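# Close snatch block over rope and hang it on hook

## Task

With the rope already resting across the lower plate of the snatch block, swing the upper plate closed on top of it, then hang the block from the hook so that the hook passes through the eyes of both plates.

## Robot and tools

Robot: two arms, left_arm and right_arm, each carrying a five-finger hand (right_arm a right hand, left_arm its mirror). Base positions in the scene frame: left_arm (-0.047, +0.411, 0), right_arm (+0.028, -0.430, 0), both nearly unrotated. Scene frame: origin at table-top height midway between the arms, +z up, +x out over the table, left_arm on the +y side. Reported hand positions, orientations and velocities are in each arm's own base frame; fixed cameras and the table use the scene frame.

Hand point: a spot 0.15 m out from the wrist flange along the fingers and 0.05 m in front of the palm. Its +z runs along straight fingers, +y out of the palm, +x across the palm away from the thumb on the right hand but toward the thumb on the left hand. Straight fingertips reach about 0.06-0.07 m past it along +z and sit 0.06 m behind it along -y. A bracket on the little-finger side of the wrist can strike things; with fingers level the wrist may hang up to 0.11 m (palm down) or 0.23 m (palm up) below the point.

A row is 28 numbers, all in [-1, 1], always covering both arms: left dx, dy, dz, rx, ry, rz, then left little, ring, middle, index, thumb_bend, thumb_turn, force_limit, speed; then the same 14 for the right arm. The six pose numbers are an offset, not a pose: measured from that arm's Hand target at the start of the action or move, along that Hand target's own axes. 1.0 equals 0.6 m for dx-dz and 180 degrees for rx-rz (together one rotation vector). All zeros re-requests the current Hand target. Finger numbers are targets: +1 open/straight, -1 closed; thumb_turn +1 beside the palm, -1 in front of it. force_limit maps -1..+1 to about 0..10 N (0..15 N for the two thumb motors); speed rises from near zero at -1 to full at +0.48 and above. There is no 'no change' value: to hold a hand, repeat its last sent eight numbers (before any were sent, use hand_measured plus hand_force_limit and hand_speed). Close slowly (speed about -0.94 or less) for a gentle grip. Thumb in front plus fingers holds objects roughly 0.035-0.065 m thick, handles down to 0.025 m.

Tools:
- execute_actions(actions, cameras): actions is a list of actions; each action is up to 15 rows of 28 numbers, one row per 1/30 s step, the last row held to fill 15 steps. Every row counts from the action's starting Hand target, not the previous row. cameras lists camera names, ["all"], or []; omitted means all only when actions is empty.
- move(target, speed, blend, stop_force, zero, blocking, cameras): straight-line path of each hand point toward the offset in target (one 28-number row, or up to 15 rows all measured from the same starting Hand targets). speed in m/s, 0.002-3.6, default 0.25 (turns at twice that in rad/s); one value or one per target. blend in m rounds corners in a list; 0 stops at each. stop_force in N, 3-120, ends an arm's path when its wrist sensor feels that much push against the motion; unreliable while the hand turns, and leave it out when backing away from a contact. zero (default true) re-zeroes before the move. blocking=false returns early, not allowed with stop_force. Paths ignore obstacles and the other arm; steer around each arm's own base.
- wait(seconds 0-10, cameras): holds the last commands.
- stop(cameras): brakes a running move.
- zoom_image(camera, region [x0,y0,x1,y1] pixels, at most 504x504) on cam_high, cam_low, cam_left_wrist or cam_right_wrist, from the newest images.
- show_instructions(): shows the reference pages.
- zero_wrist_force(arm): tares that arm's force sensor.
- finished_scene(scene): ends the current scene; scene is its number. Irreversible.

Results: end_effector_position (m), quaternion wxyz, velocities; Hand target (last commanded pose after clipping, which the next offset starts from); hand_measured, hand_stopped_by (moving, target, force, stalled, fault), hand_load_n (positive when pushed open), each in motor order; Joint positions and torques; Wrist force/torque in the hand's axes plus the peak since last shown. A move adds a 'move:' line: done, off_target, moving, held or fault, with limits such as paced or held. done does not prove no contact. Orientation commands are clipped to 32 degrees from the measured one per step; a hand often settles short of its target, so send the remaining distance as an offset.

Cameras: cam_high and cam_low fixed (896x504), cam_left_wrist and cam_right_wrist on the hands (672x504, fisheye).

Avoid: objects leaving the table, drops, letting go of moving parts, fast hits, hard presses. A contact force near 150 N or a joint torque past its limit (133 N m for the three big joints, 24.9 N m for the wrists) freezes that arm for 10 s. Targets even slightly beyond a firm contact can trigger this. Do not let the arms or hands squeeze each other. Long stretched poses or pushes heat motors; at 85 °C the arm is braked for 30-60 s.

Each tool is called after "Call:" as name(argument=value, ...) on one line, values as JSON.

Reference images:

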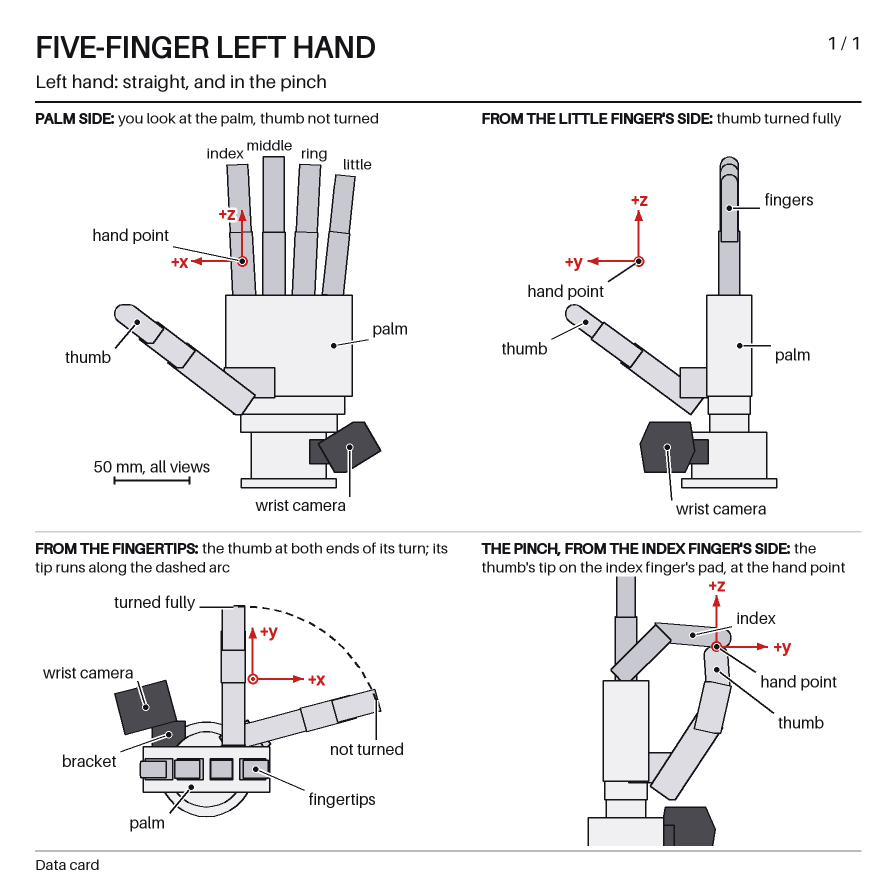

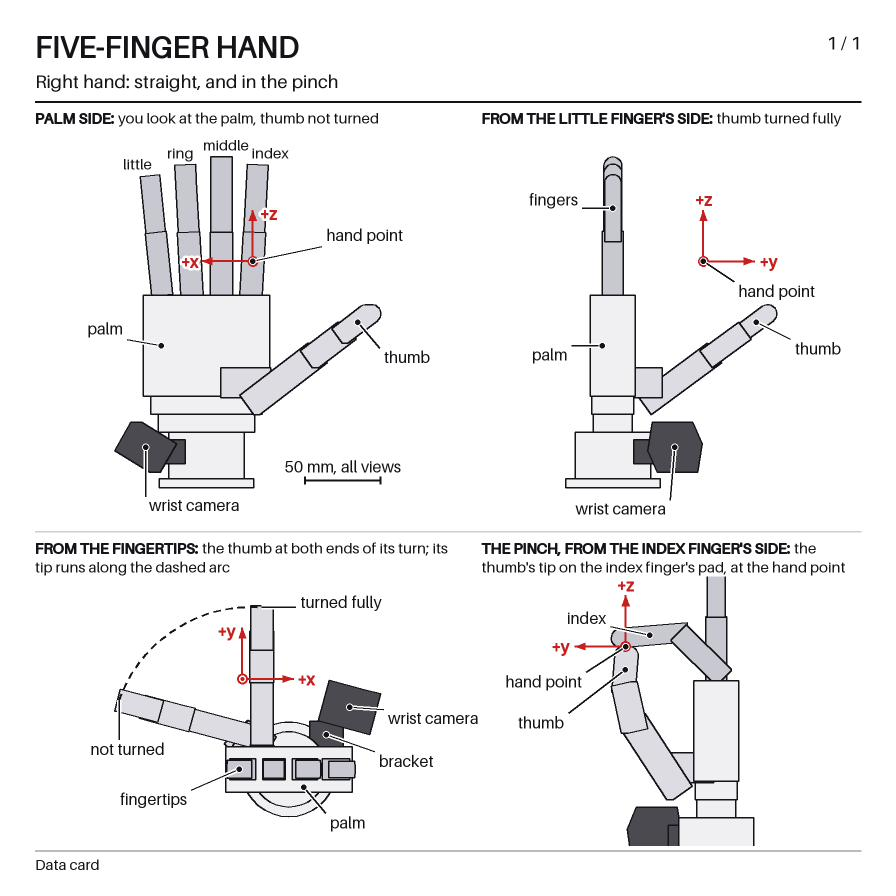

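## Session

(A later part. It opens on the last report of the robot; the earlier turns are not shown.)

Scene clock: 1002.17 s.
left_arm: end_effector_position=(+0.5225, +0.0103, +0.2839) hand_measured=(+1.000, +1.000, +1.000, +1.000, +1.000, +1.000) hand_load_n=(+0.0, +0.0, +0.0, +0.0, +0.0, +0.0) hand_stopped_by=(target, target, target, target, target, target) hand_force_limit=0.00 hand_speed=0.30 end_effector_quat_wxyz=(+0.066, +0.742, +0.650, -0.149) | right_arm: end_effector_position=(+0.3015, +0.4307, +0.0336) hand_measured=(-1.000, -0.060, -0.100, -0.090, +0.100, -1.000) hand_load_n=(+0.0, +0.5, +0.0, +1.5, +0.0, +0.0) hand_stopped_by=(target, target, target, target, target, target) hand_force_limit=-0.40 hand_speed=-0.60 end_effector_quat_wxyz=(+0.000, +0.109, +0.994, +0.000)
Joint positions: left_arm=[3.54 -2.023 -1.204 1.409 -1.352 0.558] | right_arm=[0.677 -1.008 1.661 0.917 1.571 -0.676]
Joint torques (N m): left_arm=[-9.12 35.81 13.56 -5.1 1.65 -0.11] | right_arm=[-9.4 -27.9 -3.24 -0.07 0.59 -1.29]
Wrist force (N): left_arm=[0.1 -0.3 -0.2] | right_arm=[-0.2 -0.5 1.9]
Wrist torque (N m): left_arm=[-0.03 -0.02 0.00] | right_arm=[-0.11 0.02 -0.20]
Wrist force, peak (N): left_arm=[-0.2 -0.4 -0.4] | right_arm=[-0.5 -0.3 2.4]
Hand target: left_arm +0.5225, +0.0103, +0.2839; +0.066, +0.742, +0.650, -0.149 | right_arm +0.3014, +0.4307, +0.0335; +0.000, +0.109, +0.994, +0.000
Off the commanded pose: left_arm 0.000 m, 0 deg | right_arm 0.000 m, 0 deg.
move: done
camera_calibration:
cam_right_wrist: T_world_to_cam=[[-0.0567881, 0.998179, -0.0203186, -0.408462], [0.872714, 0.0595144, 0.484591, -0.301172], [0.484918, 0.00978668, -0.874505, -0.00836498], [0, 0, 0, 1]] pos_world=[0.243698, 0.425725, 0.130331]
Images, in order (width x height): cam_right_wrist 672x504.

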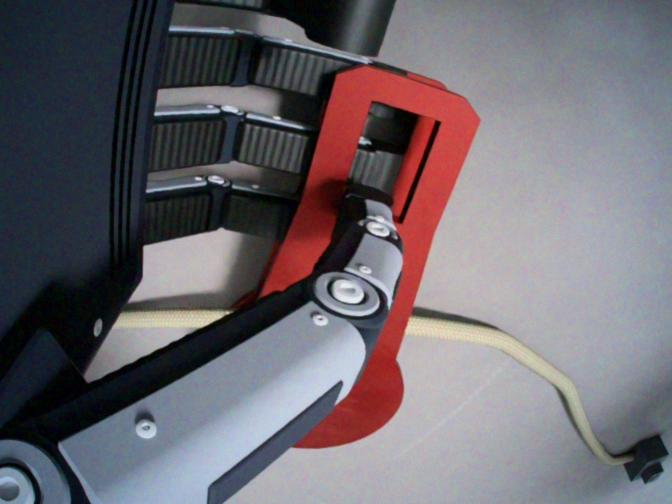

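Call:
move(target=[[0,0,0,0,0,0,1,1,1,1,1,1,0,0.3,0,0,0.006,0,0,0,-1,-0.06,-0.10,-0.09,0.1,-1,-0.4,-0.6],[0,0,0,0,0,0,1,1,1,1,1,1,0,0.3,-0.02,0,0.006,0,0,0,-1,-0.06,-0.10,-0.09,0.1,-1,-0.4,-0.6]], speed=0.02, stop_force=4, cameras=["cam_right_wrist"])

Call:
zoom_image(camera="cam_right_wrist", region=[200, 60, 540, 380])

Scene clock: 1022.47 s.
left_arm: end_effector_position=(+0.5225, +0.0103, +0.2839) hand_measured=(+1.000, +1.000, +1.000, +1.000, +1.000, +1.000) hand_load_n=(+0.0, +0.0, +0.0, +0.0, +0.0, +0.0) hand_stopped_by=(target, target, target, target, target, target) hand_force_limit=0.00 hand_speed=0.30 end_effector_quat_wxyz=(+0.066, +0.742, +0.650, -0.149) | right_arm: end_effector_position=(+0.3132, +0.4281, +0.0299) hand_measured=(-1.000, -0.060, -0.100, -0.090, +0.100, -1.000) hand_load_n=(+0.0, +0.0, +0.5, +1.0, +0.0, +0.0) hand_stopped_by=(target, target, target, target, target, target) hand_force_limit=-0.40 hand_speed=-0.60 end_effector_quat_wxyz=(+0.000, +0.109, +0.994, +0.000)
Joint positions: left_arm=[3.54 -2.023 -1.204 1.409 -1.352 0.558] | right_arm=[0.656 -0.994 1.648 0.916 1.571 -0.697]
Joint torques (N m): left_arm=[-9.1 35.68 13.15 -5.3 1.46 -0.25] | right_arm=[13.77 -42.21 -0.38 -0.03 -0.66 1.5]
Wrist force (N): left_arm=[0.0 -0.2 -0.3] | right_arm=[-0.3 -0.6 1.8]
Wrist torque (N m): left_arm=[0.00 0.00 0.00] | right_arm=[-0.14 -0.01 -0.09]
Wrist force, peak (N): left_arm=[0.4 -0.1 -0.5] | right_arm=[-0.2 -0.6 2.4]
Hand target: left_arm +0.5225, +0.0103, +0.2839; +0.066, +0.742, +0.650, -0.149 | right_arm +0.3131, +0.4281, +0.0299; +0.000, +0.109, +0.994, +0.000
Off the commanded pose: left_arm 0.000 m, 0 deg | right_arm 0.000 m, 0 deg.
move: done
camera_calibration:
cam_right_wrist: T_world_to_cam=[[-0.0567396, 0.99818, -0.0204051, -0.405278], [0.872741, 0.0595144, 0.484542, -0.309484], [0.484875, 0.00968441, -0.87453, -0.0171035], [0, 0, 0, 1]] pos_world=[0.255397, 0.423125, 0.126731]
Images, in order (width x height): cam_right_wrist 672x504.

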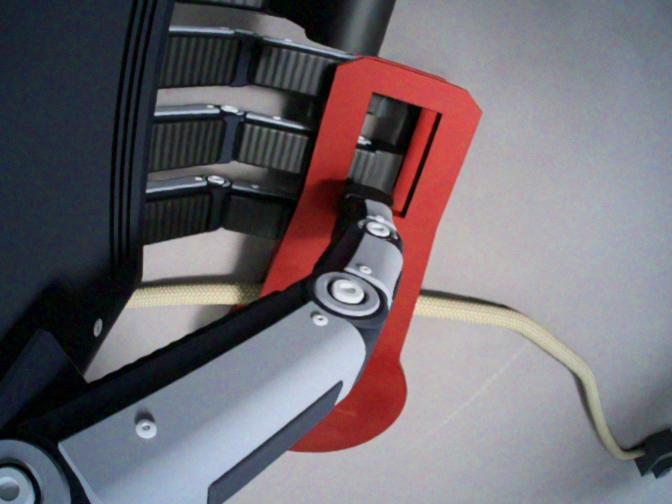

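Scaled by 1.482 from the camera's 672x504 image, which has a finer 960x720 frame.

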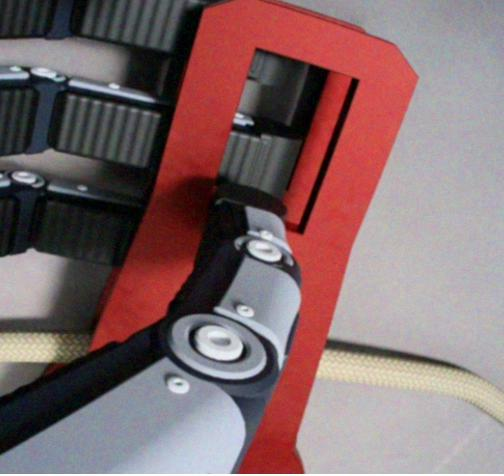

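Call:
move(target=[[0,0,0,0,0,0,1,1,1,1,1,1,0,0.3,0,0,0.005,0,0,0,-1,-0.06,-0.10,-0.09,0.1,-1,-0.4,-0.6],[0,0,0,0,0,0,1,1,1,1,1,1,0,0.3,-0.02,0,0.005,0,0,0,-1,-0.06,-0.10,-0.09,0.1,-1,-0.4,-0.6]], speed=0.02, stop_force=4, cameras=["cam_right_wrist"])

Call:
zoom_image(camera="cam_right_wrist", region=[200, 60, 540, 380])

Scene clock: 1031.30 s.
left_arm: end_effector_position=(+0.5225, +0.0103, +0.2839) hand_measured=(+1.000, +1.000, +1.000, +1.000, +1.000, +1.000) hand_load_n=(+0.0, +0.0, +0.0, +0.0, +0.0, +0.0) hand_stopped_by=(target, target, target, target, target, target) hand_force_limit=0.00 hand_speed=0.30 end_effector_quat_wxyz=(+0.066, +0.742, +0.650, -0.149) | right_arm: end_effector_position=(+0.3132, +0.4281, +0.0279) hand_measured=(-1.000, -0.060, -0.100, -0.090, +0.100, -1.000) hand_load_n=(+0.0, -2.0, +0.0, +0.0, +0.0, +0.0) hand_stopped_by=(target, target, target, target, target, target) hand_force_limit=-0.40 hand_speed=-0.60 end_effector_quat_wxyz=(+0.000, +0.109, +0.994, +0.000)
Joint positions: left_arm=[3.54 -2.023 -1.204 1.409 -1.352 0.558] | right_arm=[0.656 -0.991 1.65 0.912 1.571 -0.697]
Joint torques (N m): left_arm=[-9.86 36.34 12.76 -5.19 1.49 -0.08] | right_arm=[12.19 -31.56 -25.46 4.58 -0.01 1.52]
Wrist force (N): left_arm=[-0.1 -0.2 -0.3] | right_arm=[-0.2 -1.0 -2.3]
Wrist torque (N m): left_arm=[-0.01 0.01 -0.01] | right_arm=[-0.10 0.15 -0.11]
Wrist force, peak (N): left_arm=[0.2 -0.3 -0.5] | right_arm=[0.4 -2.7 -7.9]
Hand target: left_arm +0.5225, +0.0103, +0.2839; +0.066, +0.742, +0.650, -0.149 | right_arm +0.3132, +0.4281, +0.0279; +0.000, +0.109, +0.994, +0.000 (not the last commanded pose)
Off the commanded pose: left_arm 0.000 m, 0 deg | right_arm 0.012 m, 0 deg.
move: contact (right_arm); path passed 0 of 2 targets
camera_calibration:
cam_right_wrist: T_world_to_cam=[[-0.0567019, 0.998185, -0.0202766, -0.405346], [0.872678, 0.0594177, 0.484667, -0.308474], [0.484993, 0.00978662, -0.874464, -0.0189347], [0, 0, 0, 1]] pos_world=[0.255398, 0.423125, 0.12473]
Images, in order (width x height): cam_right_wrist 672x504.

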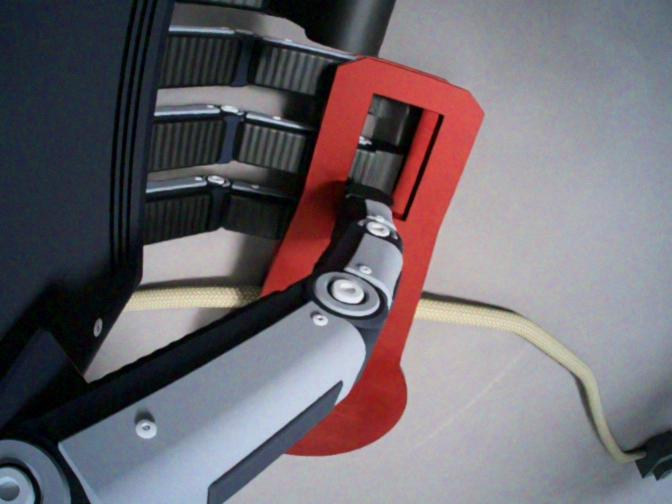

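Scaled by 1.482 from the camera's 672x504 image, which has a finer 960x720 frame.

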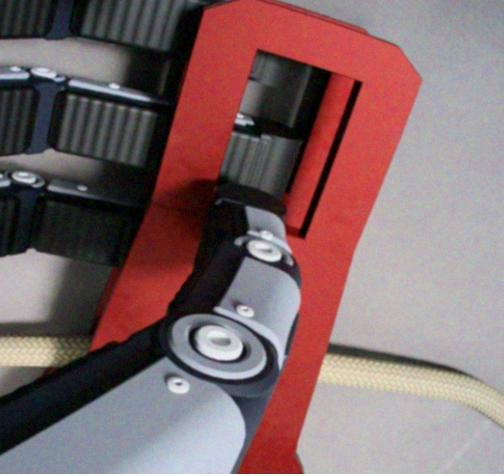

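Call:
move(target=[[0,0,0,0,0,0,1,1,1,1,1,1,0,0.3,0,0,-0.0008,0,0,0,-1,-0.12,-0.10,-0.08,0.3,-1,-0.4,-0.6],[0,0,0,0,0,0,1,1,1,1,1,1,0,0.3,-0.02,0,-0.0008,0,0,0,-1,-0.12,-0.10,-0.08,0.3,-1,-0.4,-0.6]], speed=0.02, cameras=["cam_right_wrist"])

Call:
zoom_image(camera="cam_right_wrist", region=[200, 60, 540, 380])

Scene clock: 1038.27 s.
left_arm: end_effector_position=(+0.5225, +0.0103, +0.2839) hand_measured=(+1.000, +1.000, +1.000, +1.000, +1.000, +1.000) hand_load_n=(+0.0, +0.0, +0.0, +0.0, +0.0, +0.0) hand_stopped_by=(target, target, target, target, target, target) hand_force_limit=0.00 hand_speed=0.30 end_effector_quat_wxyz=(+0.066, +0.742, +0.650, -0.149) | right_arm: end_effector_position=(+0.3251, +0.4255, +0.0284) hand_measured=(-1.000, -0.120, -0.100, -0.080, +0.300, -1.000) hand_load_n=(+0.0, +0.0, +0.0, +0.0, +0.0, +0.0) hand_stopped_by=(target, target, target, target, target, target) hand_force_limit=-0.40 hand_speed=-0.60 end_effector_quat_wxyz=(+0.000, +0.109, +0.994, +0.000)
Joint positions: left_arm=[3.54 -2.023 -1.204 1.409 -1.352 0.558] | right_arm=[0.635 -0.982 1.633 0.92 1.571 -0.718]
Joint torques (N m): left_arm=[-8.39 34.99 13.09 -5.15 1.45 -0.16] | right_arm=[11.33 -38.9 -9.87 3.96 -0.98 0.91]
Wrist force (N): left_arm=[-0.3 -0.3 -0.2] | right_arm=[0.0 -0.7 0.3]
Wrist torque (N m): left_arm=[-0.03 0.04 -0.02] | right_arm=[-0.11 -0.02 -0.03]
Wrist force, peak (N): left_arm=[0.3 0.0 -0.6] | right_arm=[0.1 -1.4 -2.6]
Hand target: left_arm +0.5225, +0.0103, +0.2839; +0.066, +0.742, +0.650, -0.149 | right_arm +0.3249, +0.4255, +0.0284; +0.000, +0.109, +0.994, +0.000
Off the commanded pose: left_arm 0.000 m, 0 deg | right_arm 0.000 m, 0 deg.
move: done
camera_calibration:
cam_right_wrist: T_world_to_cam=[[-0.0567019, 0.998185, -0.0202766, -0.402068], [0.872678, 0.0594177, 0.484667, -0.318898], [0.484993, 0.00978662, -0.874464, -0.0243309], [0, 0, 0, 1]] pos_world=[0.267298, 0.420525, 0.12513]
Images, in order (width x height): cam_right_wrist 672x504.

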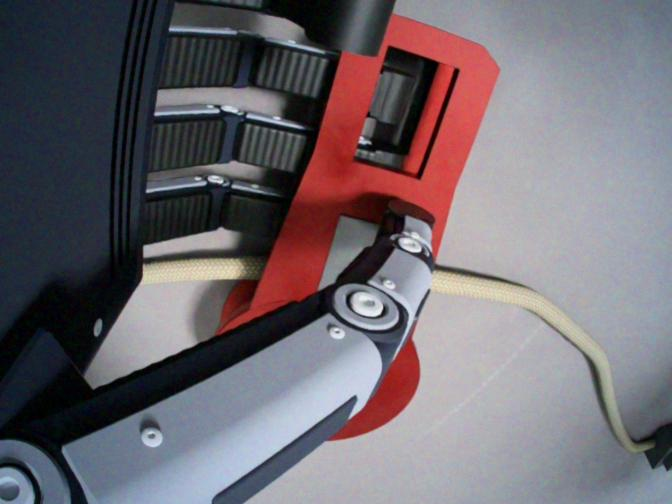

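Scaled by 1.482 from the camera's 672x504 image, which has a finer 960x720 frame.

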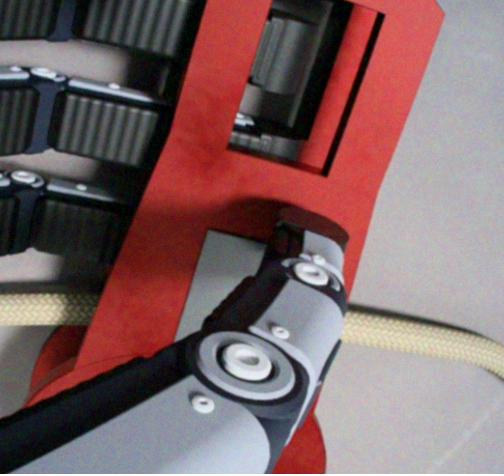

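Call:
move(target=[0,0,0,0,0,0,1,1,1,1,1,1,0,0.3,0,0,-0.0013,0,0,0,-1,-0.12,-0.10,-0.08,0.1,-1,-0.5,-0.7], speed=0.02)

Call:
execute_actions(actions=[[[0,0,0,0,0,0,1,1,1,1,1,1,0,0.3,0,0,0,0,0,0,-1,-0.12,-0.10,-0.08,-0.4,-1,-0.5,-0.8]],[[0,0,0,0,0,0,1,1,1,1,1,1,0,0.3,0,0,0,0,0,0,-1,-0.12,-0.10,-0.08,-0.4,-1,-0.5,-0.8]],[[0,0,0,0,0,0,1,1,1,1,1,1,0,0.3,0,0,0,0,0,0,-1,-0.12,-0.10,-0.08,-0.4,-1,-0.5,-0.8]]], cameras=["cam_right_wrist","cam_low"])

Call:
zoom_image(camera="cam_right_wrist", region=[200, 60, 540, 380])

Scene clock: 1045.60 s.
left_arm: end_effector_position=(+0.5225, +0.0103, +0.2839) hand_measured=(+1.000, +1.000, +1.000, +1.000, +1.000, +1.000) hand_load_n=(+0.0, +0.0, +0.0, +0.0, +0.0, +0.0) hand_stopped_by=(target, target, target, target, target, target) hand_force_limit=0.00 hand_speed=0.30 end_effector_quat_wxyz=(+0.066, +0.742, +0.650, -0.149) | right_arm: end_effector_position=(+0.3249, +0.4255, +0.0292) hand_measured=(-1.000, -0.120, -0.100, -0.080, +0.100, -1.000) hand_load_n=(+0.0, +1.0, +0.0, +0.0, +0.0, +0.0) hand_stopped_by=(target, target, target, target, target, target) hand_force_limit=-0.50 hand_speed=-0.70 end_effector_quat_wxyz=(+0.000, +0.109, +0.994, +0.000)
Joint positions: left_arm=[3.54 -2.023 -1.204 1.409 -1.352 0.558] | right_arm=[0.636 -0.984 1.632 0.922 1.571 -0.717]
Joint torques (N m): left_arm=[-9.92 34.49 11.71 -5.08 1.65 -0.08] | right_arm=[14.19 -40.1 -25.81 4.75 -1.31 1.57]
Wrist force (N): left_arm=[0.2 -0.1 -0.1] | right_arm=[-0.1 -0.7 1.4]
Wrist torque (N m): left_arm=[0.00 -0.03 0.01] | right_arm=[-0.13 -0.05 -0.07]
Wrist force, peak (N): left_arm=[0.1 -0.1 -0.7] | right_arm=[-0.8 -0.5 1.8]
Hand target: left_arm +0.5225, +0.0103, +0.2839; +0.066, +0.742, +0.650, -0.149 | right_arm +0.3249, +0.4255, +0.0292; +0.000, +0.109, +0.994, +0.000
Off the commanded pose: left_arm 0.000 m, 0 deg | right_arm 0.000 m, 0 deg.
move: done

Scene clock: 1047.30 s.
left_arm: end_effector_position=(+0.5225, +0.0103, +0.2839) hand_measured=(+1.000, +1.000, +1.000, +1.000, +1.000, +1.000) hand_load_n=(+0.0, +0.0, +0.0, +0.0, +0.0, +0.0) hand_stopped_by=(target, target, target, target, target, target) hand_force_limit=0.00 hand_speed=0.30 end_effector_quat_wxyz=(+0.066, +0.742, +0.650, -0.149) | right_arm: end_effector_position=(+0.3249, +0.4255, +0.0292) hand_measured=(-1.000, -0.120, -0.100, -0.080, -0.078, -1.000) hand_load_n=(+0.0, +3.0, +0.5, +0.0, +3.0, +0.5) hand_stopped_by=(target, target, target, target, force, target) hand_force_limit=-0.50 hand_speed=-0.80 end_effector_quat_wxyz=(+0.000, +0.109, +0.994, +0.000)
Joint positions: left_arm=[3.54 -2.023 -1.204 1.409 -1.352 0.558] | right_arm=[0.636 -0.984 1.632 0.922 1.571 -0.717]
Joint torques (N m): left_arm=[-10.52 35.15 12.82 -5.1 1.68 -0.01] | right_arm=[12.89 -29.48 -24.22 0.19 -1.28 1.55]
Wrist force (N): left_arm=[-0.2 0.0 -0.3] | right_arm=[-0.3 -0.5 0.6]
Wrist torque (N m): left_arm=[0.01 0.02 -0.02] | right_arm=[-0.16 -0.11 -0.12]
Wrist force, peak (N): left_arm=[0.0 -0.2 -0.5] | right_arm=[0.1 -0.8 1.6]
Hand target: left_arm +0.5225, +0.0103, +0.2839; +0.066, +0.742, +0.650, -0.149 | right_arm +0.3249, +0.4255, +0.0292; +0.000, +0.109, +0.994, +0.000
Off the commanded pose: left_arm 0.000 m, 0 deg | right_arm 0.000 m, 0 deg.
Step readings (end_effector_position of left_arm | right_arm):
0: (+0.5225, +0.0103, +0.2839) | (+0.3249, +0.4255, +0.0292)
1: (+0.5225, +0.0103, +0.2839) | (+0.3249, +0.4255, +0.0292)
2: (+0.5225, +0.0103, +0.2839) | (+0.3249, +0.4255, +0.0292)
4: (+0.5225, +0.0103, +0.2839) | (+0.3249, +0.4255, +0.0292)
8: (+0.5225, +0.0103, +0.2839) | (+0.3249, +0.4255, +0.0292)
15: (+0.5225, +0.0103, +0.2839) | (+0.3249, +0.4255, +0.0292)
16: (+0.5225, +0.0103, +0.2839) | (+0.3249, +0.4255, +0.0292)
17: (+0.5225, +0.0103, +0.2839) | (+0.3249, +0.4255, +0.0292)
19: (+0.5225, +0.0103, +0.2839) | (+0.3249, +0.4255, +0.0292)
23: (+0.5225, +0.0103, +0.2839) | (+0.3249, +0.4255, +0.0292)
30: (+0.5225, +0.0103, +0.2839) | (+0.3249, +0.4255, +0.0292)
31: (+0.5225, +0.0103, +0.2839) | (+0.3249, +0.4255, +0.0292)
32: (+0.5225, +0.0103, +0.2839) | (+0.3249, +0.4255, +0.0292)
34: (+0.5225, +0.0103, +0.2839) | (+0.3249, +0.4255, +0.0292)
38: (+0.5225, +0.0103, +0.2839) | (+0.3249, +0.4255, +0.0292)
45: (+0.5225, +0.0103, +0.2839) | (+0.3249, +0.4255, +0.0292)
camera_calibration:
cam_right_wrist: T_world_to_cam=[[-0.0567019, 0.998185, -0.0202766, -0.402063], [0.872678, 0.0594177, 0.484667, -0.319111], [0.484993, 0.00978662, -0.874464, -0.0235343], [0, 0, 0, 1]] pos_world=[0.267098, 0.420525, 0.12593]
Images, in order (width x height): cam_low 896x504, cam_right_wrist 672x504.

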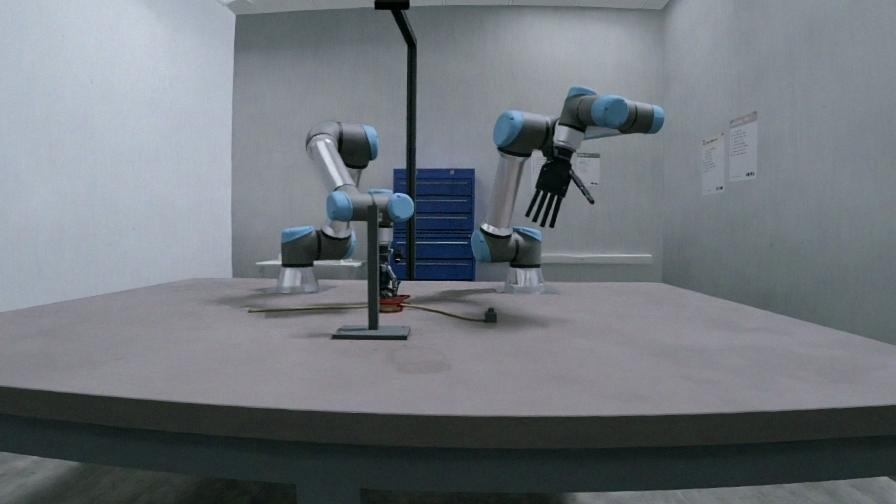

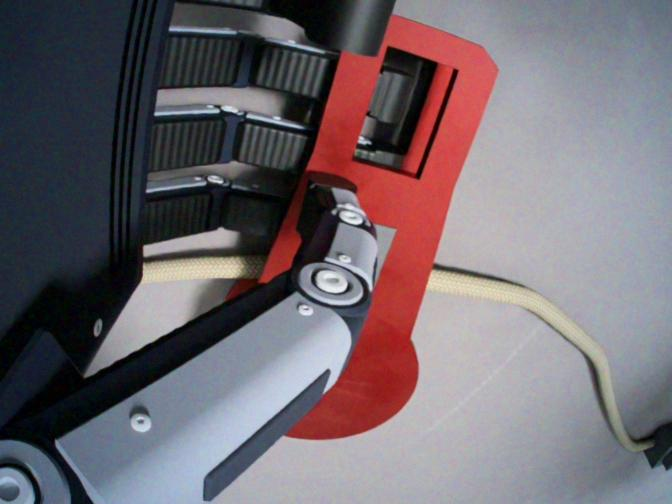

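Scaled by 1.482 from the camera's 672x504 image, which has a finer 960x720 frame.

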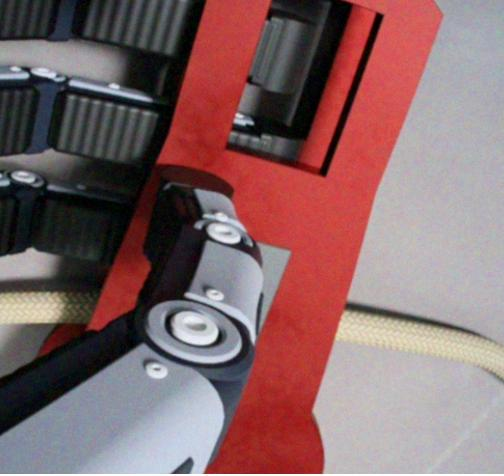

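Call:
execute_actions(actions=[[[0,0,0,0,0,0,1,1,1,1,1,1,0,0.3,0,0,0,0,0,0,-1,-0.07,-0.10,-0.20,-0.4,-1,-0.3,-0.85]],[[0,0,0,0,0,0,1,1,1,1,1,1,0,0.3,0,0,0,0,0,0,-1,-0.07,-0.10,-0.20,-0.41,-1,-0.3,-0.85]],[[0,0,0,0,0,0,1,1,1,1,1,1,0,0.3,0,0,0,0,0,0,-1,-0.07,-0.10,-0.20,-0.41,-1,-0.3,-0.85]]])

Scene clock: 1057.20 s.
left_arm: end_effector_position=(+0.5225, +0.0103, +0.2839) hand_measured=(+1.000, +1.000, +1.000, +1.000, +1.000, +1.000) hand_load_n=(+0.0, +0.0, +0.0, +0.0, +0.0, +0.0) hand_stopped_by=(target, target, target, target, target, target) hand_force_limit=0.00 hand_speed=0.30 end_effector_quat_wxyz=(+0.066, +0.742, +0.650, -0.149) | right_arm: end_effector_position=(+0.3249, +0.4255, +0.0292) hand_measured=(-1.000, -0.070, -0.100, -0.118, -0.096, -1.000) hand_load_n=(+0.0, +0.0, +0.0, +6.5, +3.5, -1.0) hand_stopped_by=(target, target, target, force, force, target) hand_force_limit=-0.30 hand_speed=-0.85 end_effector_quat_wxyz=(+0.000, +0.109, +0.994, +0.000)
Joint positions: left_arm=[3.54 -2.023 -1.204 1.409 -1.352 0.558] | right_arm=[0.636 -0.984 1.632 0.922 1.571 -0.717]
Joint torques (N m): left_arm=[-10.31 36.32 11.92 -5.04 1.77 0.05] | right_arm=[9.87 -33.94 -16.16 0.18 -1.04 1.42]
Wrist force (N): left_arm=[-0.1 -0.1 -0.1] | right_arm=[-0.4 -0.4 0.7]
Wrist torque (N m): left_arm=[-0.01 0.01 -0.01] | right_arm=[-0.13 0.15 -0.07]
Wrist force, peak (N): left_arm=[0.1 -0.2 -0.7] | right_arm=[-0.1 -0.9 1.3]
Hand target: left_arm +0.5225, +0.0103, +0.2839; +0.066, +0.742, +0.650, -0.149 | right_arm +0.3249, +0.4255, +0.0292; +0.000, +0.109, +0.994, +0.000
Off the commanded pose: left_arm 0.000 m, 0 deg | right_arm 0.000 m, 0 deg.
Step readings (end_effector_position of left_arm | right_arm):
0: (+0.5225, +0.0103, +0.2839) | (+0.3249, +0.4255, +0.0292)
1: (+0.5225, +0.0103, +0.2839) | (+0.3249, +0.4255, +0.0292)
2: (+0.5225, +0.0103, +0.2839) | (+0.3249, +0.4255, +0.0292)
4: (+0.5225, +0.0103, +0.2839) | (+0.3249, +0.4255, +0.0292)
8: (+0.5225, +0.0103, +0.2839) | (+0.3249, +0.4255, +0.0292)
15: (+0.5225, +0.0103, +0.2839) | (+0.3249, +0.4255, +0.0292)
16: (+0.5225, +0.0103, +0.2839) | (+0.3249, +0.4255, +0.0292)
17: (+0.5225, +0.0103, +0.2839) | (+0.3249, +0.4255, +0.0292)
19: (+0.5225, +0.0103, +0.2839) | (+0.3249, +0.4255, +0.0292)
23: (+0.5225, +0.0103, +0.2839) | (+0.3249, +0.4255, +0.0292)
30: (+0.5225, +0.0103, +0.2839) | (+0.3249, +0.4255, +0.0292)
31: (+0.5225, +0.0103, +0.2839) | (+0.3249, +0.4255, +0.0292)
32: (+0.5225, +0.0103, +0.2839) | (+0.3249, +0.4255, +0.0292)
34: (+0.5225, +0.0103, +0.2839) | (+0.3249, +0.4255, +0.0292)
38: (+0.5225, +0.0103, +0.2839) | (+0.3249, +0.4255, +0.0292)
45: (+0.5225, +0.0103, +0.2839) | (+0.3249, +0.4255, +0.0292)

Call:
execute_actions(actions=[[[0,0,0,0,0,0,1,1,1,1,1,1,0,0.3,0,0,0,0,0,0,-1,-0.07,-0.25,-0.20,-0.5,-1,0.1,-0.87]],[[0,0,0,0,0,0,1,1,1,1,1,1,0,0.3,0,0,0,0,0,0,-1,-0.07,-0.25,-0.20,-0.5,-1,0.1,-0.87]],[[0,0,0,0,0,0,1,1,1,1,1,1,0,0.3,0,0,0,0,0,0,-1,-0.07,-0.25,-0.20,-0.5,-1,0.1,-0.87]]], cameras=["cam_right_wrist"])

Call:
zoom_image(camera="cam_right_wrist", region=[200, 60, 540, 380])

Scene clock: 1062.33 s.
left_arm: end_effector_position=(+0.5225, +0.0103, +0.2839) hand_measured=(+1.000, +1.000, +1.000, +1.000, +1.000, +1.000) hand_load_n=(+0.0, +0.0, +0.0, +0.0, +0.0, +0.0) hand_stopped_by=(target, target, target, target, target, target) hand_force_limit=0.00 hand_speed=0.30 end_effector_quat_wxyz=(+0.066, +0.742, +0.650, -0.149) | right_arm: end_effector_position=(+0.3249, +0.4255, +0.0292) hand_measured=(-1.000, -0.070, -0.132, -0.118, -0.106, -1.000) hand_load_n=(+0.0, +0.0, +8.5, +4.0, +9.0, -0.5) hand_stopped_by=(target, target, force, force, force, target) hand_force_limit=0.10 hand_speed=-0.87 end_effector_quat_wxyz=(+0.000, +0.109, +0.994, +0.000)
Joint positions: left_arm=[3.54 -2.023 -1.204 1.409 -1.352 0.558] | right_arm=[0.636 -0.984 1.632 0.922 1.571 -0.717]
Joint torques (N m): left_arm=[-9.98 35.84 12.63 -5.23 1.52 -0.16] | right_arm=[6.82 -41.58 -8.43 0.17 -0.73 1.44]
Wrist force (N): left_arm=[-0.2 -0.2 -0.4] | right_arm=[0.4 -0.5 0.9]
Wrist torque (N m): left_arm=[-0.01 0.02 -0.01] | right_arm=[-0.21 -0.04 -0.08]
Wrist force, peak (N): left_arm=[0.3 -0.2 -0.5] | right_arm=[0.0 -0.7 1.4]
Hand target: left_arm +0.5225, +0.0103, +0.2839; +0.066, +0.742, +0.650, -0.149 | right_arm +0.3249, +0.4255, +0.0292; +0.000, +0.109, +0.994, +0.000
Off the commanded pose: left_arm 0.000 m, 0 deg | right_arm 0.000 m, 0 deg.
Step readings (end_effector_position of left_arm | right_arm):
0: (+0.5225, +0.0103, +0.2839) | (+0.3249, +0.4255, +0.0292)
1: (+0.5225, +0.0103, +0.2839) | (+0.3249, +0.4255, +0.0292)
2: (+0.5225, +0.0103, +0.2839) | (+0.3249, +0.4255, +0.0292)
4: (+0.5225, +0.0103, +0.2839) | (+0.3249, +0.4255, +0.0292)
8: (+0.5225, +0.0103, +0.2839) | (+0.3249, +0.4255, +0.0292)
15: (+0.5225, +0.0103, +0.2839) | (+0.3249, +0.4255, +0.0292)
16: (+0.5225, +0.0103, +0.2839) | (+0.3249, +0.4255, +0.0292)
17: (+0.5225, +0.0103, +0.2839) | (+0.3249, +0.4255, +0.0292)
19: (+0.5225, +0.0103, +0.2839) | (+0.3249, +0.4255, +0.0292)
23: (+0.5225, +0.0103, +0.2839) | (+0.3249, +0.4255, +0.0292)
30: (+0.5225, +0.0103, +0.2839) | (+0.3249, +0.4255, +0.0292)
31: (+0.5225, +0.0103, +0.2839) | (+0.3249, +0.4255, +0.0292)
32: (+0.5225, +0.0103, +0.2839) | (+0.3249, +0.4255, +0.0292)
34: (+0.5225, +0.0103, +0.2839) | (+0.3249, +0.4255, +0.0292)
38: (+0.5225, +0.0103, +0.2839) | (+0.3249, +0.4255, +0.0292)
45: (+0.5225, +0.0103, +0.2839) | (+0.3249, +0.4255, +0.0292)
camera_calibration:
cam_right_wrist: T_world_to_cam=[[-0.0567019, 0.998185, -0.0202766, -0.402063], [0.872678, 0.0594177, 0.484667, -0.319111], [0.484993, 0.00978662, -0.874464, -0.0235343], [0, 0, 0, 1]] pos_world=[0.267098, 0.420525, 0.12593]
Images, in order (width x height): cam_right_wrist 672x504.

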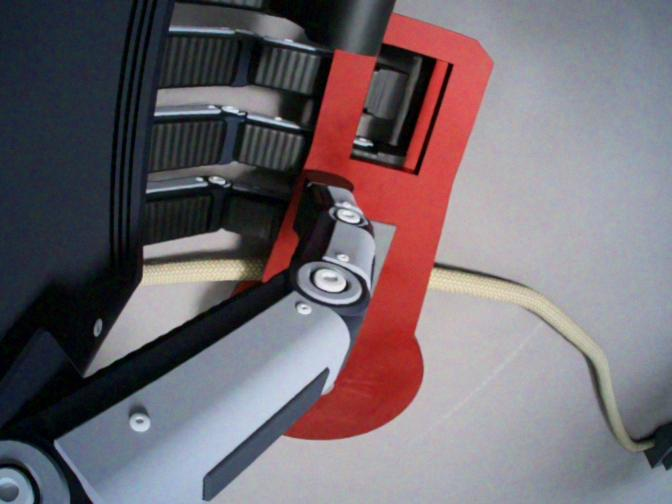

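Scaled by 1.482 from the camera's 672x504 image, which has a finer 960x720 frame.

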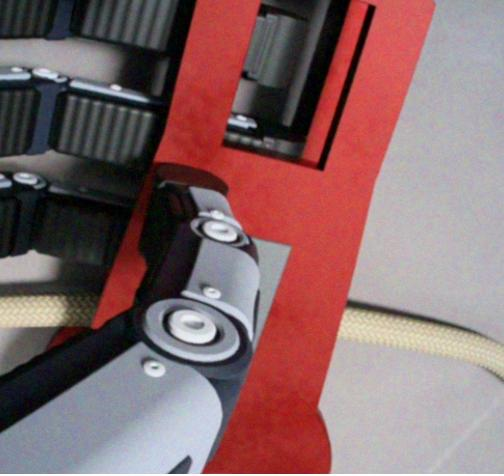

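Call:
move(target=[0,0,0,0,0,0,1,1,1,1,1,1,0,0.3,-0.0178,0,-0.0408,0,0.0833,0,-1,-0.07,-0.25,-0.20,-0.5,-1,0.1,-0.87], speed=0.05, cameras=["cam_right_wrist","cam_low"])

Call:
zoom_image(camera="cam_low", region=[350, 260, 430, 320])

Scene clock: 1074.00 s.
left_arm: end_effector_position=(+0.5225, +0.0103, +0.2839) hand_measured=(+1.000, +1.000, +1.000, +1.000, +1.000, +1.000) hand_load_n=(+0.0, +0.0, +0.0, +0.0, +0.0, +0.0) hand_stopped_by=(target, target, target, target, target, target) hand_force_limit=0.00 hand_speed=0.30 end_effector_quat_wxyz=(+0.066, +0.742, +0.650, -0.149) | right_arm: end_effector_position=(+0.3355, +0.4232, +0.0537) hand_measured=(-1.000, -0.070, -0.132, -0.118, -0.106, -1.000) hand_load_n=(+0.5, +0.0, +8.0, +5.5, +10.0, +0.0) hand_stopped_by=(target, target, force, force, force, target) hand_force_limit=0.10 hand_speed=-0.87 end_effector_quat_wxyz=(-0.129, +0.108, +0.986, +0.014) end_effector_velocity=(+0.001, +0.000, +0.000) end_effector_angular_velocity=(-0.001, -0.007, -0.001)
Joint positions: left_arm=[3.54 -2.023 -1.204 1.409 -1.352 0.558] | right_arm=[0.518 -0.92 1.506 1.181 1.396 -0.852]
Joint velocities: left_arm=[within noise] | right_arm=[0.001 -0.001 0.001 -0.006 0.004 0.003]
Joint torques (N m): left_arm=[-10.05 35.8 12.62 -5.22 1.69 0.11] | right_arm=[14.26 -45.51 -1.07 0.4 0.64 1.37]
Wrist force (N): left_arm=[0.2 -0.1 -0.3] | right_arm=[-1.0 -0.5 3.1]
Wrist torque (N m): left_arm=[0.02 -0.04 0.01] | right_arm=[-0.08 0.10 -0.09]
Wrist force, peak (N): left_arm=[0.3 -0.2 -0.6] | right_arm=[-0.9 -0.5 3.2]
Hand target: left_arm +0.5225, +0.0103, +0.2839; +0.066, +0.742, +0.650, -0.149 | right_arm +0.3353, +0.4232, +0.0537; -0.129, +0.108, +0.986, +0.014
Off the commanded pose: left_arm 0.000 m, 0 deg | right_arm 0.000 m, 0 deg.
move: done
camera_calibration:
cam_right_wrist: T_world_to_cam=[[-0.0527833, 0.997317, 0.0507225, -0.403402], [0.96723, 0.0384264, 0.250978, -0.350459], [0.248356, 0.0623078, -0.966663, 0.0548723], [0, 0, 0, 1]] pos_world=[0.304054, 0.412368, 0.161462]
Images, in order (width x height): cam_low 896x504, cam_right_wrist 672x504.

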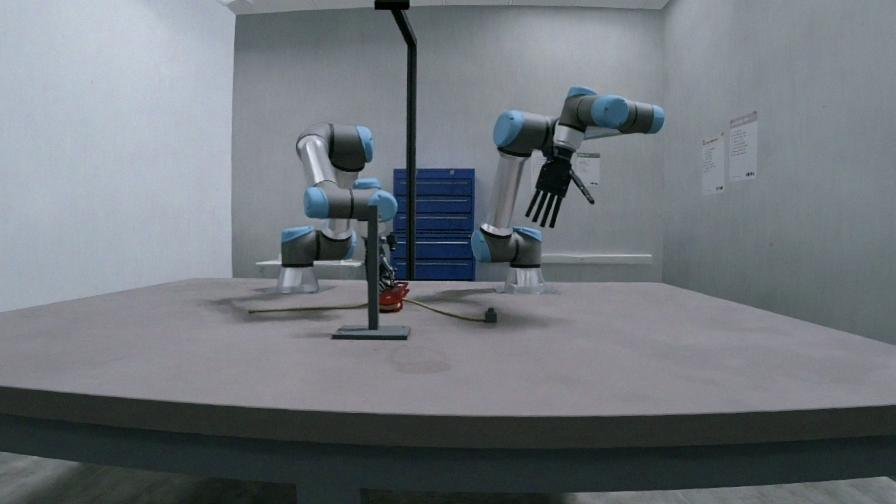

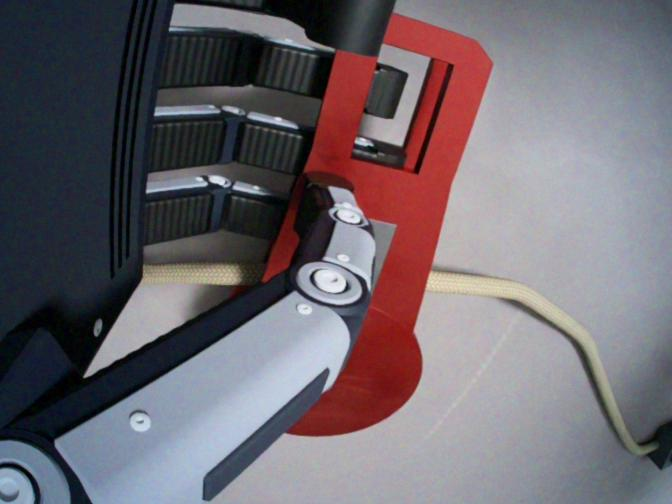

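Scaled by 6.300 from the camera's 896x504 image, which has a finer 1280x720 frame.

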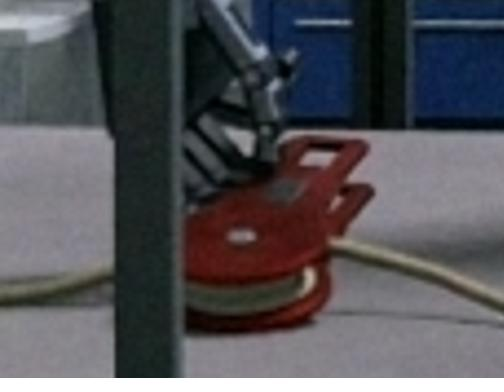

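Call:
move(target=[0,0,0,0,0,0,1,1,1,1,1,1,0,0.3,0.0641,0,-0.0886,0,0.1667,0,-1,-0.07,-0.25,-0.20,-0.5,-1,0.1,-0.87], speed=0.07, cameras=["cam_right_wrist","cam_low"])

Call:
zoom_image(camera="cam_low", region=[340, 220, 460, 310])

Scene clock: 1088.87 s.
left_arm: end_effector_position=(+0.5225, +0.0103, +0.2839) hand_measured=(+1.000, +1.000, +1.000, +1.000, +1.000, +1.000) hand_load_n=(+0.0, +0.0, +0.0, +0.0, +0.0, +0.0) hand_stopped_by=(target, target, target, target, target, target) hand_force_limit=0.00 hand_speed=0.30 end_effector_quat_wxyz=(+0.066, +0.742, +0.650, -0.149) | right_arm: end_effector_position=(+0.3125, +0.4282, +0.1149) hand_measured=(-1.000, -0.070, -0.132, -0.118, -0.106, -1.000) hand_load_n=(+0.0, +0.0, +8.0, +4.5, +9.5, +0.0) hand_stopped_by=(target, target, force, force, force, target) hand_force_limit=0.10 hand_speed=-0.87 end_effector_quat_wxyz=(-0.380, +0.100, +0.918, +0.042)
Joint positions: left_arm=[3.54 -2.023 -1.204 1.409 -1.352 0.558] | right_arm=[0.401 -0.799 1.383 1.67 1.148 -1.104]
Joint torques (N m): left_arm=[-12 35.03 10.92 -5.13 1.78 0.08] | right_arm=[8.8 -49.73 -18.26 0.63 0.22 1.43]
Wrist force (N): left_arm=[-0.1 -0.2 -0.3] | right_arm=[-1.9 -0.5 2.4]
Wrist torque (N m): left_arm=[-0.01 0.02 -0.02] | right_arm=[-0.07 0.07 -0.10]
Wrist force, peak (N): left_arm=[0.0 0.0 -0.6] | right_arm=[-1.1 -0.2 3.3]
Hand target: left_arm +0.5225, +0.0103, +0.2839; +0.066, +0.742, +0.650, -0.149 | right_arm +0.3124, +0.4282, +0.1149; -0.380, +0.100, +0.919, +0.042
Off the commanded pose: left_arm 0.000 m, 0 deg | right_arm 0.000 m, 0 deg.
move: done
camera_calibration:
cam_right_wrist: T_world_to_cam=[[0.0067729, 0.984089, 0.177549, -0.440315], [0.967282, 0.0385833, -0.250752, -0.286222], [-0.253613, 0.173438, -0.95163, 0.227047], [0, 0, 0, 1]] pos_world=[0.337421, 0.404974, 0.222471]
Images, in order (width x height): cam_low 896x504, cam_right_wrist 672x504.

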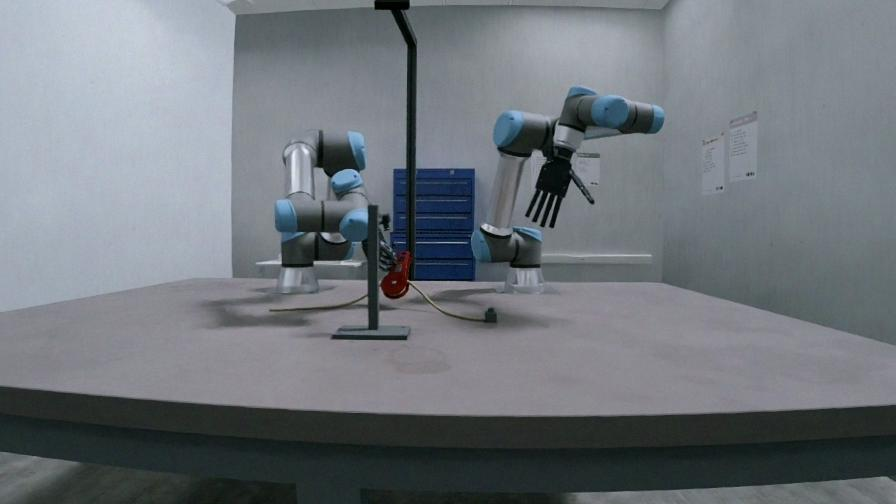

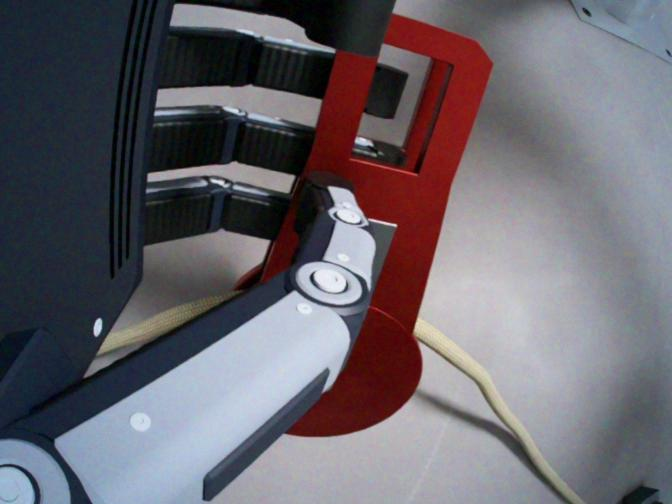

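Scaled by 4.200 from the camera's 896x504 image, which has a finer 1280x720 frame.

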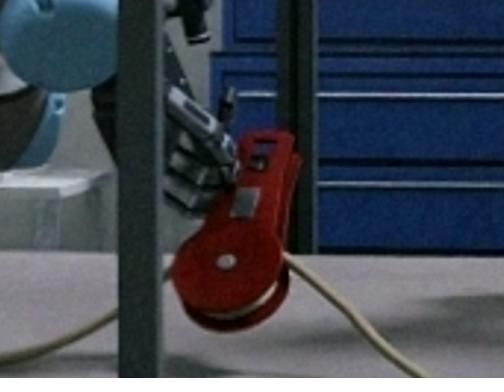

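Call:
move(target=[[0,0,0,0,0,0,1,1,1,1,1,1,0,0.3,0.085,0,-0.0574,0,0.1667,0,-1,-0.07,-0.25,-0.20,-0.5,-1,0.1,-0.87],[0,0,0,0,0,0,1,1,1,1,1,1,0,0.3,0.1097,0,-0.0692,0,0.25,0,-1,-0.07,-0.25,-0.20,-0.5,-1,0.1,-0.87]], speed=0.07, cameras=["cam_right_wrist","cam_low","cam_high"])

Call:
zoom_image(camera="cam_low", region=[340, 190, 460, 300])

Call:
zoom_image(camera="cam_high", region=[340, 130, 580, 330])

Scene clock: 1103.73 s.
left_arm: end_effector_position=(+0.5225, +0.0103, +0.2839) hand_measured=(+1.000, +1.000, +1.000, +1.000, +1.000, +1.000) hand_load_n=(+0.0, +0.0, +0.0, +0.0, +0.0, +0.0) hand_stopped_by=(target, target, target, target, target, target) hand_force_limit=0.00 hand_speed=0.30 end_effector_quat_wxyz=(+0.066, +0.742, +0.650, -0.149) | right_arm: end_effector_position=(+0.2956, +0.4319, +0.1908) hand_measured=(-1.000, -0.070, -0.132, -0.118, -0.106, -1.000) hand_load_n=(+0.0, +0.0, +8.0, +2.5, +9.5, +0.0) hand_stopped_by=(target, target, force, force, force, target) hand_force_limit=0.10 hand_speed=-0.87 end_effector_quat_wxyz=(+0.703, -0.077, -0.703, -0.077) end_effector_velocity=(+0.000, +0.000, -0.001) end_effector_angular_velocity=(-0.001, -0.007, +0.001)
Joint positions: left_arm=[3.54 -2.023 -1.204 1.409 -1.352 0.558] | right_arm=[0.326 -0.638 1.484 2.295 1.026 -1.571]
Joint velocities: left_arm=[within noise] | right_arm=[0 0 -0.002 -0.006 0 0.004]
Joint torques (N m): left_arm=[-11.36 35.86 13.04 -5.25 1.73 0.1] | right_arm=[-9.48 -51.98 -24.58 -0.8 0.79 1.36]
Wrist force (N): left_arm=[0.0 -0.2 -0.4] | right_arm=[-2.3 0.5 1.4]
Wrist torque (N m): left_arm=[0.00 -0.01 0.00] | right_arm=[-0.06 -0.13 -0.03]
Wrist force, peak (N): left_arm=[-0.1 -0.4 -0.5] | right_arm=[-2.5 0.2 2.3]
Hand target: left_arm +0.5225, +0.0103, +0.2839; +0.066, +0.742, +0.650, -0.149 | right_arm +0.2956, +0.4319, +0.1908; +0.703, -0.077, -0.703, -0.077
Off the commanded pose: left_arm 0.000 m, 0 deg | right_arm 0.000 m, 0 deg.
move: done
camera_calibration:
cam_right_wrist: T_world_to_cam=[[0.188199, 0.943955, 0.271165, -0.511448], [0.525983, 0.136293, -0.839504, -0.0504078], [-0.829412, 0.300621, -0.470854, 0.317857], [0, 0, 0, 1]] pos_world=[0.386402, 0.3941, 0.246034]
Images, in order (width x height): cam_high 896x504, cam_low 896x504, cam_right_wrist 672x504.

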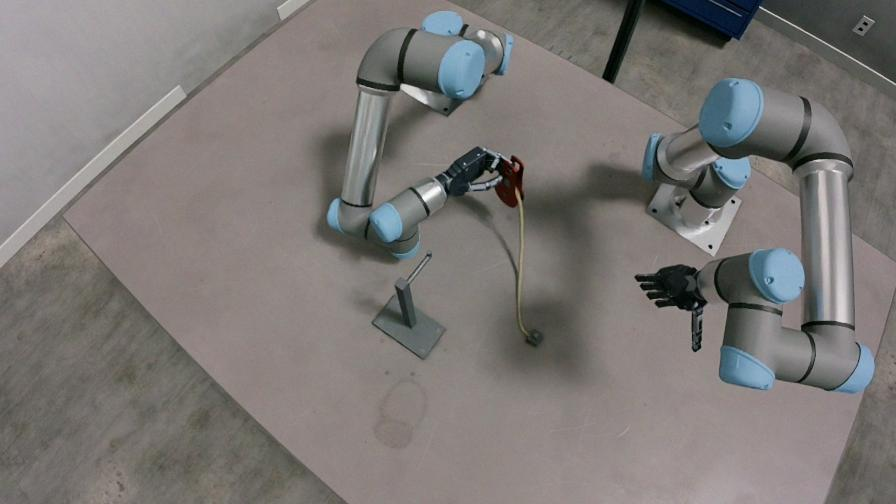

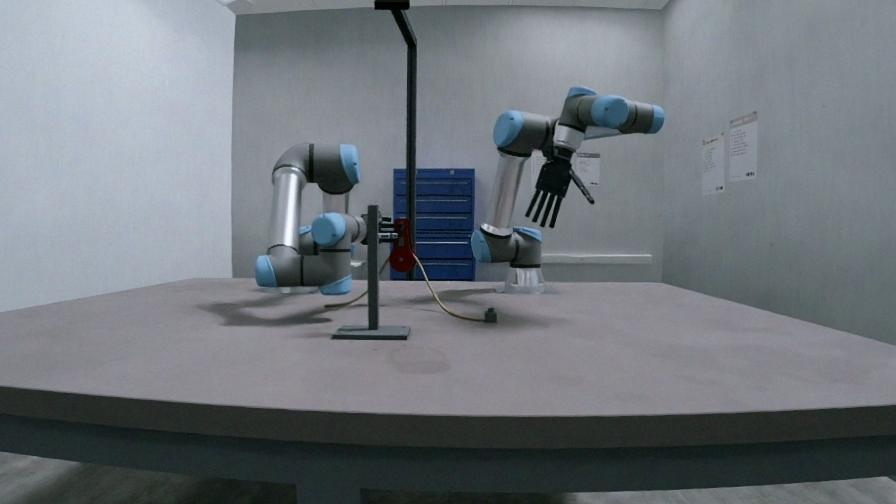

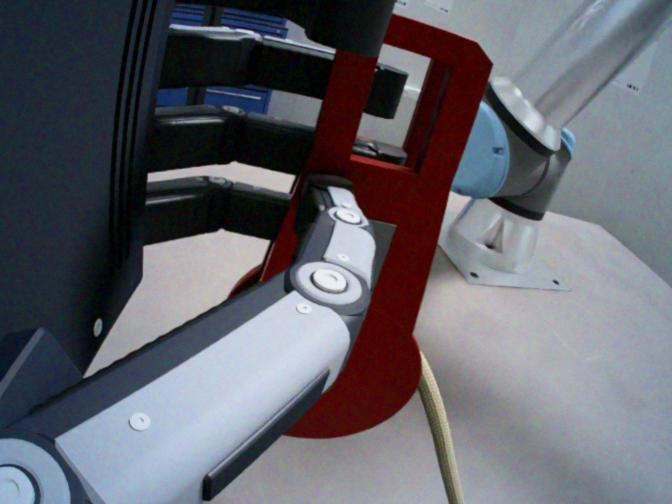

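Scaled by 4.200 from the camera's 896x504 image, which has a finer 1280x720 frame.

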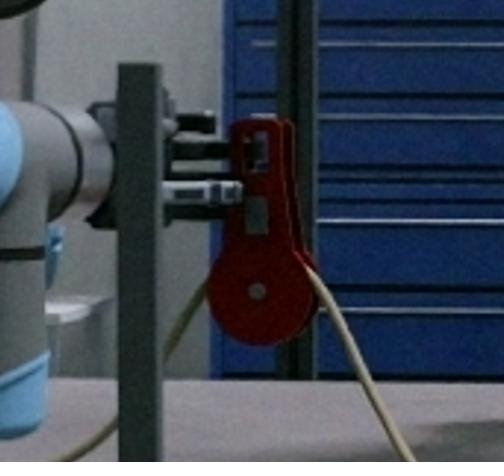

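Scaled by 2.100 from the camera's 896x504 image, which has a finer 1280x720 frame.

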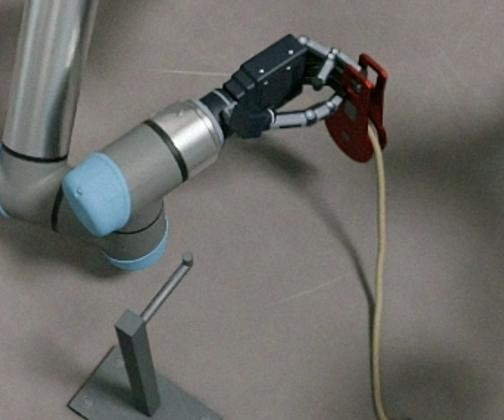

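Call:
move(target=[0,0,0,0,0,0,1,1,1,1,1,1,0,0.3,0,0.0063,-0.0645,-0.1111,0,0,-1,-0.07,-0.25,-0.20,-0.5,-1,0.1,-0.87], speed=0.08)

Scene clock: 1136.40 s.
left_arm: end_effector_position=(+0.5225, +0.0103, +0.2839) hand_measured=(+1.000, +1.000, +1.000, +1.000, +1.000, +1.000) hand_load_n=(+0.0, +0.0, +0.0, +0.0, +0.0, +0.0) hand_stopped_by=(target, target, target, target, target, target) hand_force_limit=0.00 hand_speed=0.30 end_effector_quat_wxyz=(+0.066, +0.742, +0.650, -0.149) | right_arm: end_effector_position=(+0.3342, +0.4272, +0.1908) hand_measured=(-1.000, -0.070, -0.132, -0.118, -0.106, -1.000) hand_load_n=(+0.0, +0.0, +8.0, +2.5, +9.5, +0.0) hand_stopped_by=(target, target, force, force, force, target) hand_force_limit=0.10 hand_speed=-0.87 end_effector_quat_wxyz=(+0.679, -0.198, -0.679, -0.198) end_effector_velocity=(-0.001, +0.000, +0.000) end_effector_angular_velocity=(+0.000, +0.000, +0.008)
Joint positions: left_arm=[3.54 -2.023 -1.204 1.409 -1.352 0.558] | right_arm=[0.204 -0.712 1.658 2.195 0.8 -1.571]
Joint velocities: left_arm=[within noise] | right_arm=[0.003 0.001 -0.004 0.002 0.005 0]
Joint torques (N m): left_arm=[-11.11 36.31 11.77 -4.93 1.82 -0.11] | right_arm=[13.76 -34.21 -23.4 4.26 0.76 -1.23]
Wrist force (N): left_arm=[-0.3 0.1 -0.2] | right_arm=[-2.3 0.5 1.5]
Wrist torque (N m): left_arm=[0.02 0.05 -0.03] | right_arm=[-0.06 -0.11 -0.06]
Wrist force, peak (N): left_arm=[-0.2 -0.3 -0.5] | right_arm=[-2.5 0.7 2.1]
Hand target: left_arm +0.5225, +0.0103, +0.2839; +0.066, +0.742, +0.650, -0.149 | right_arm +0.3342, +0.4273, +0.1909; +0.679, -0.198, -0.679, -0.198
Off the commanded pose: left_arm 0.000 m, 0 deg | right_arm 0.000 m, 0 deg.
move: done


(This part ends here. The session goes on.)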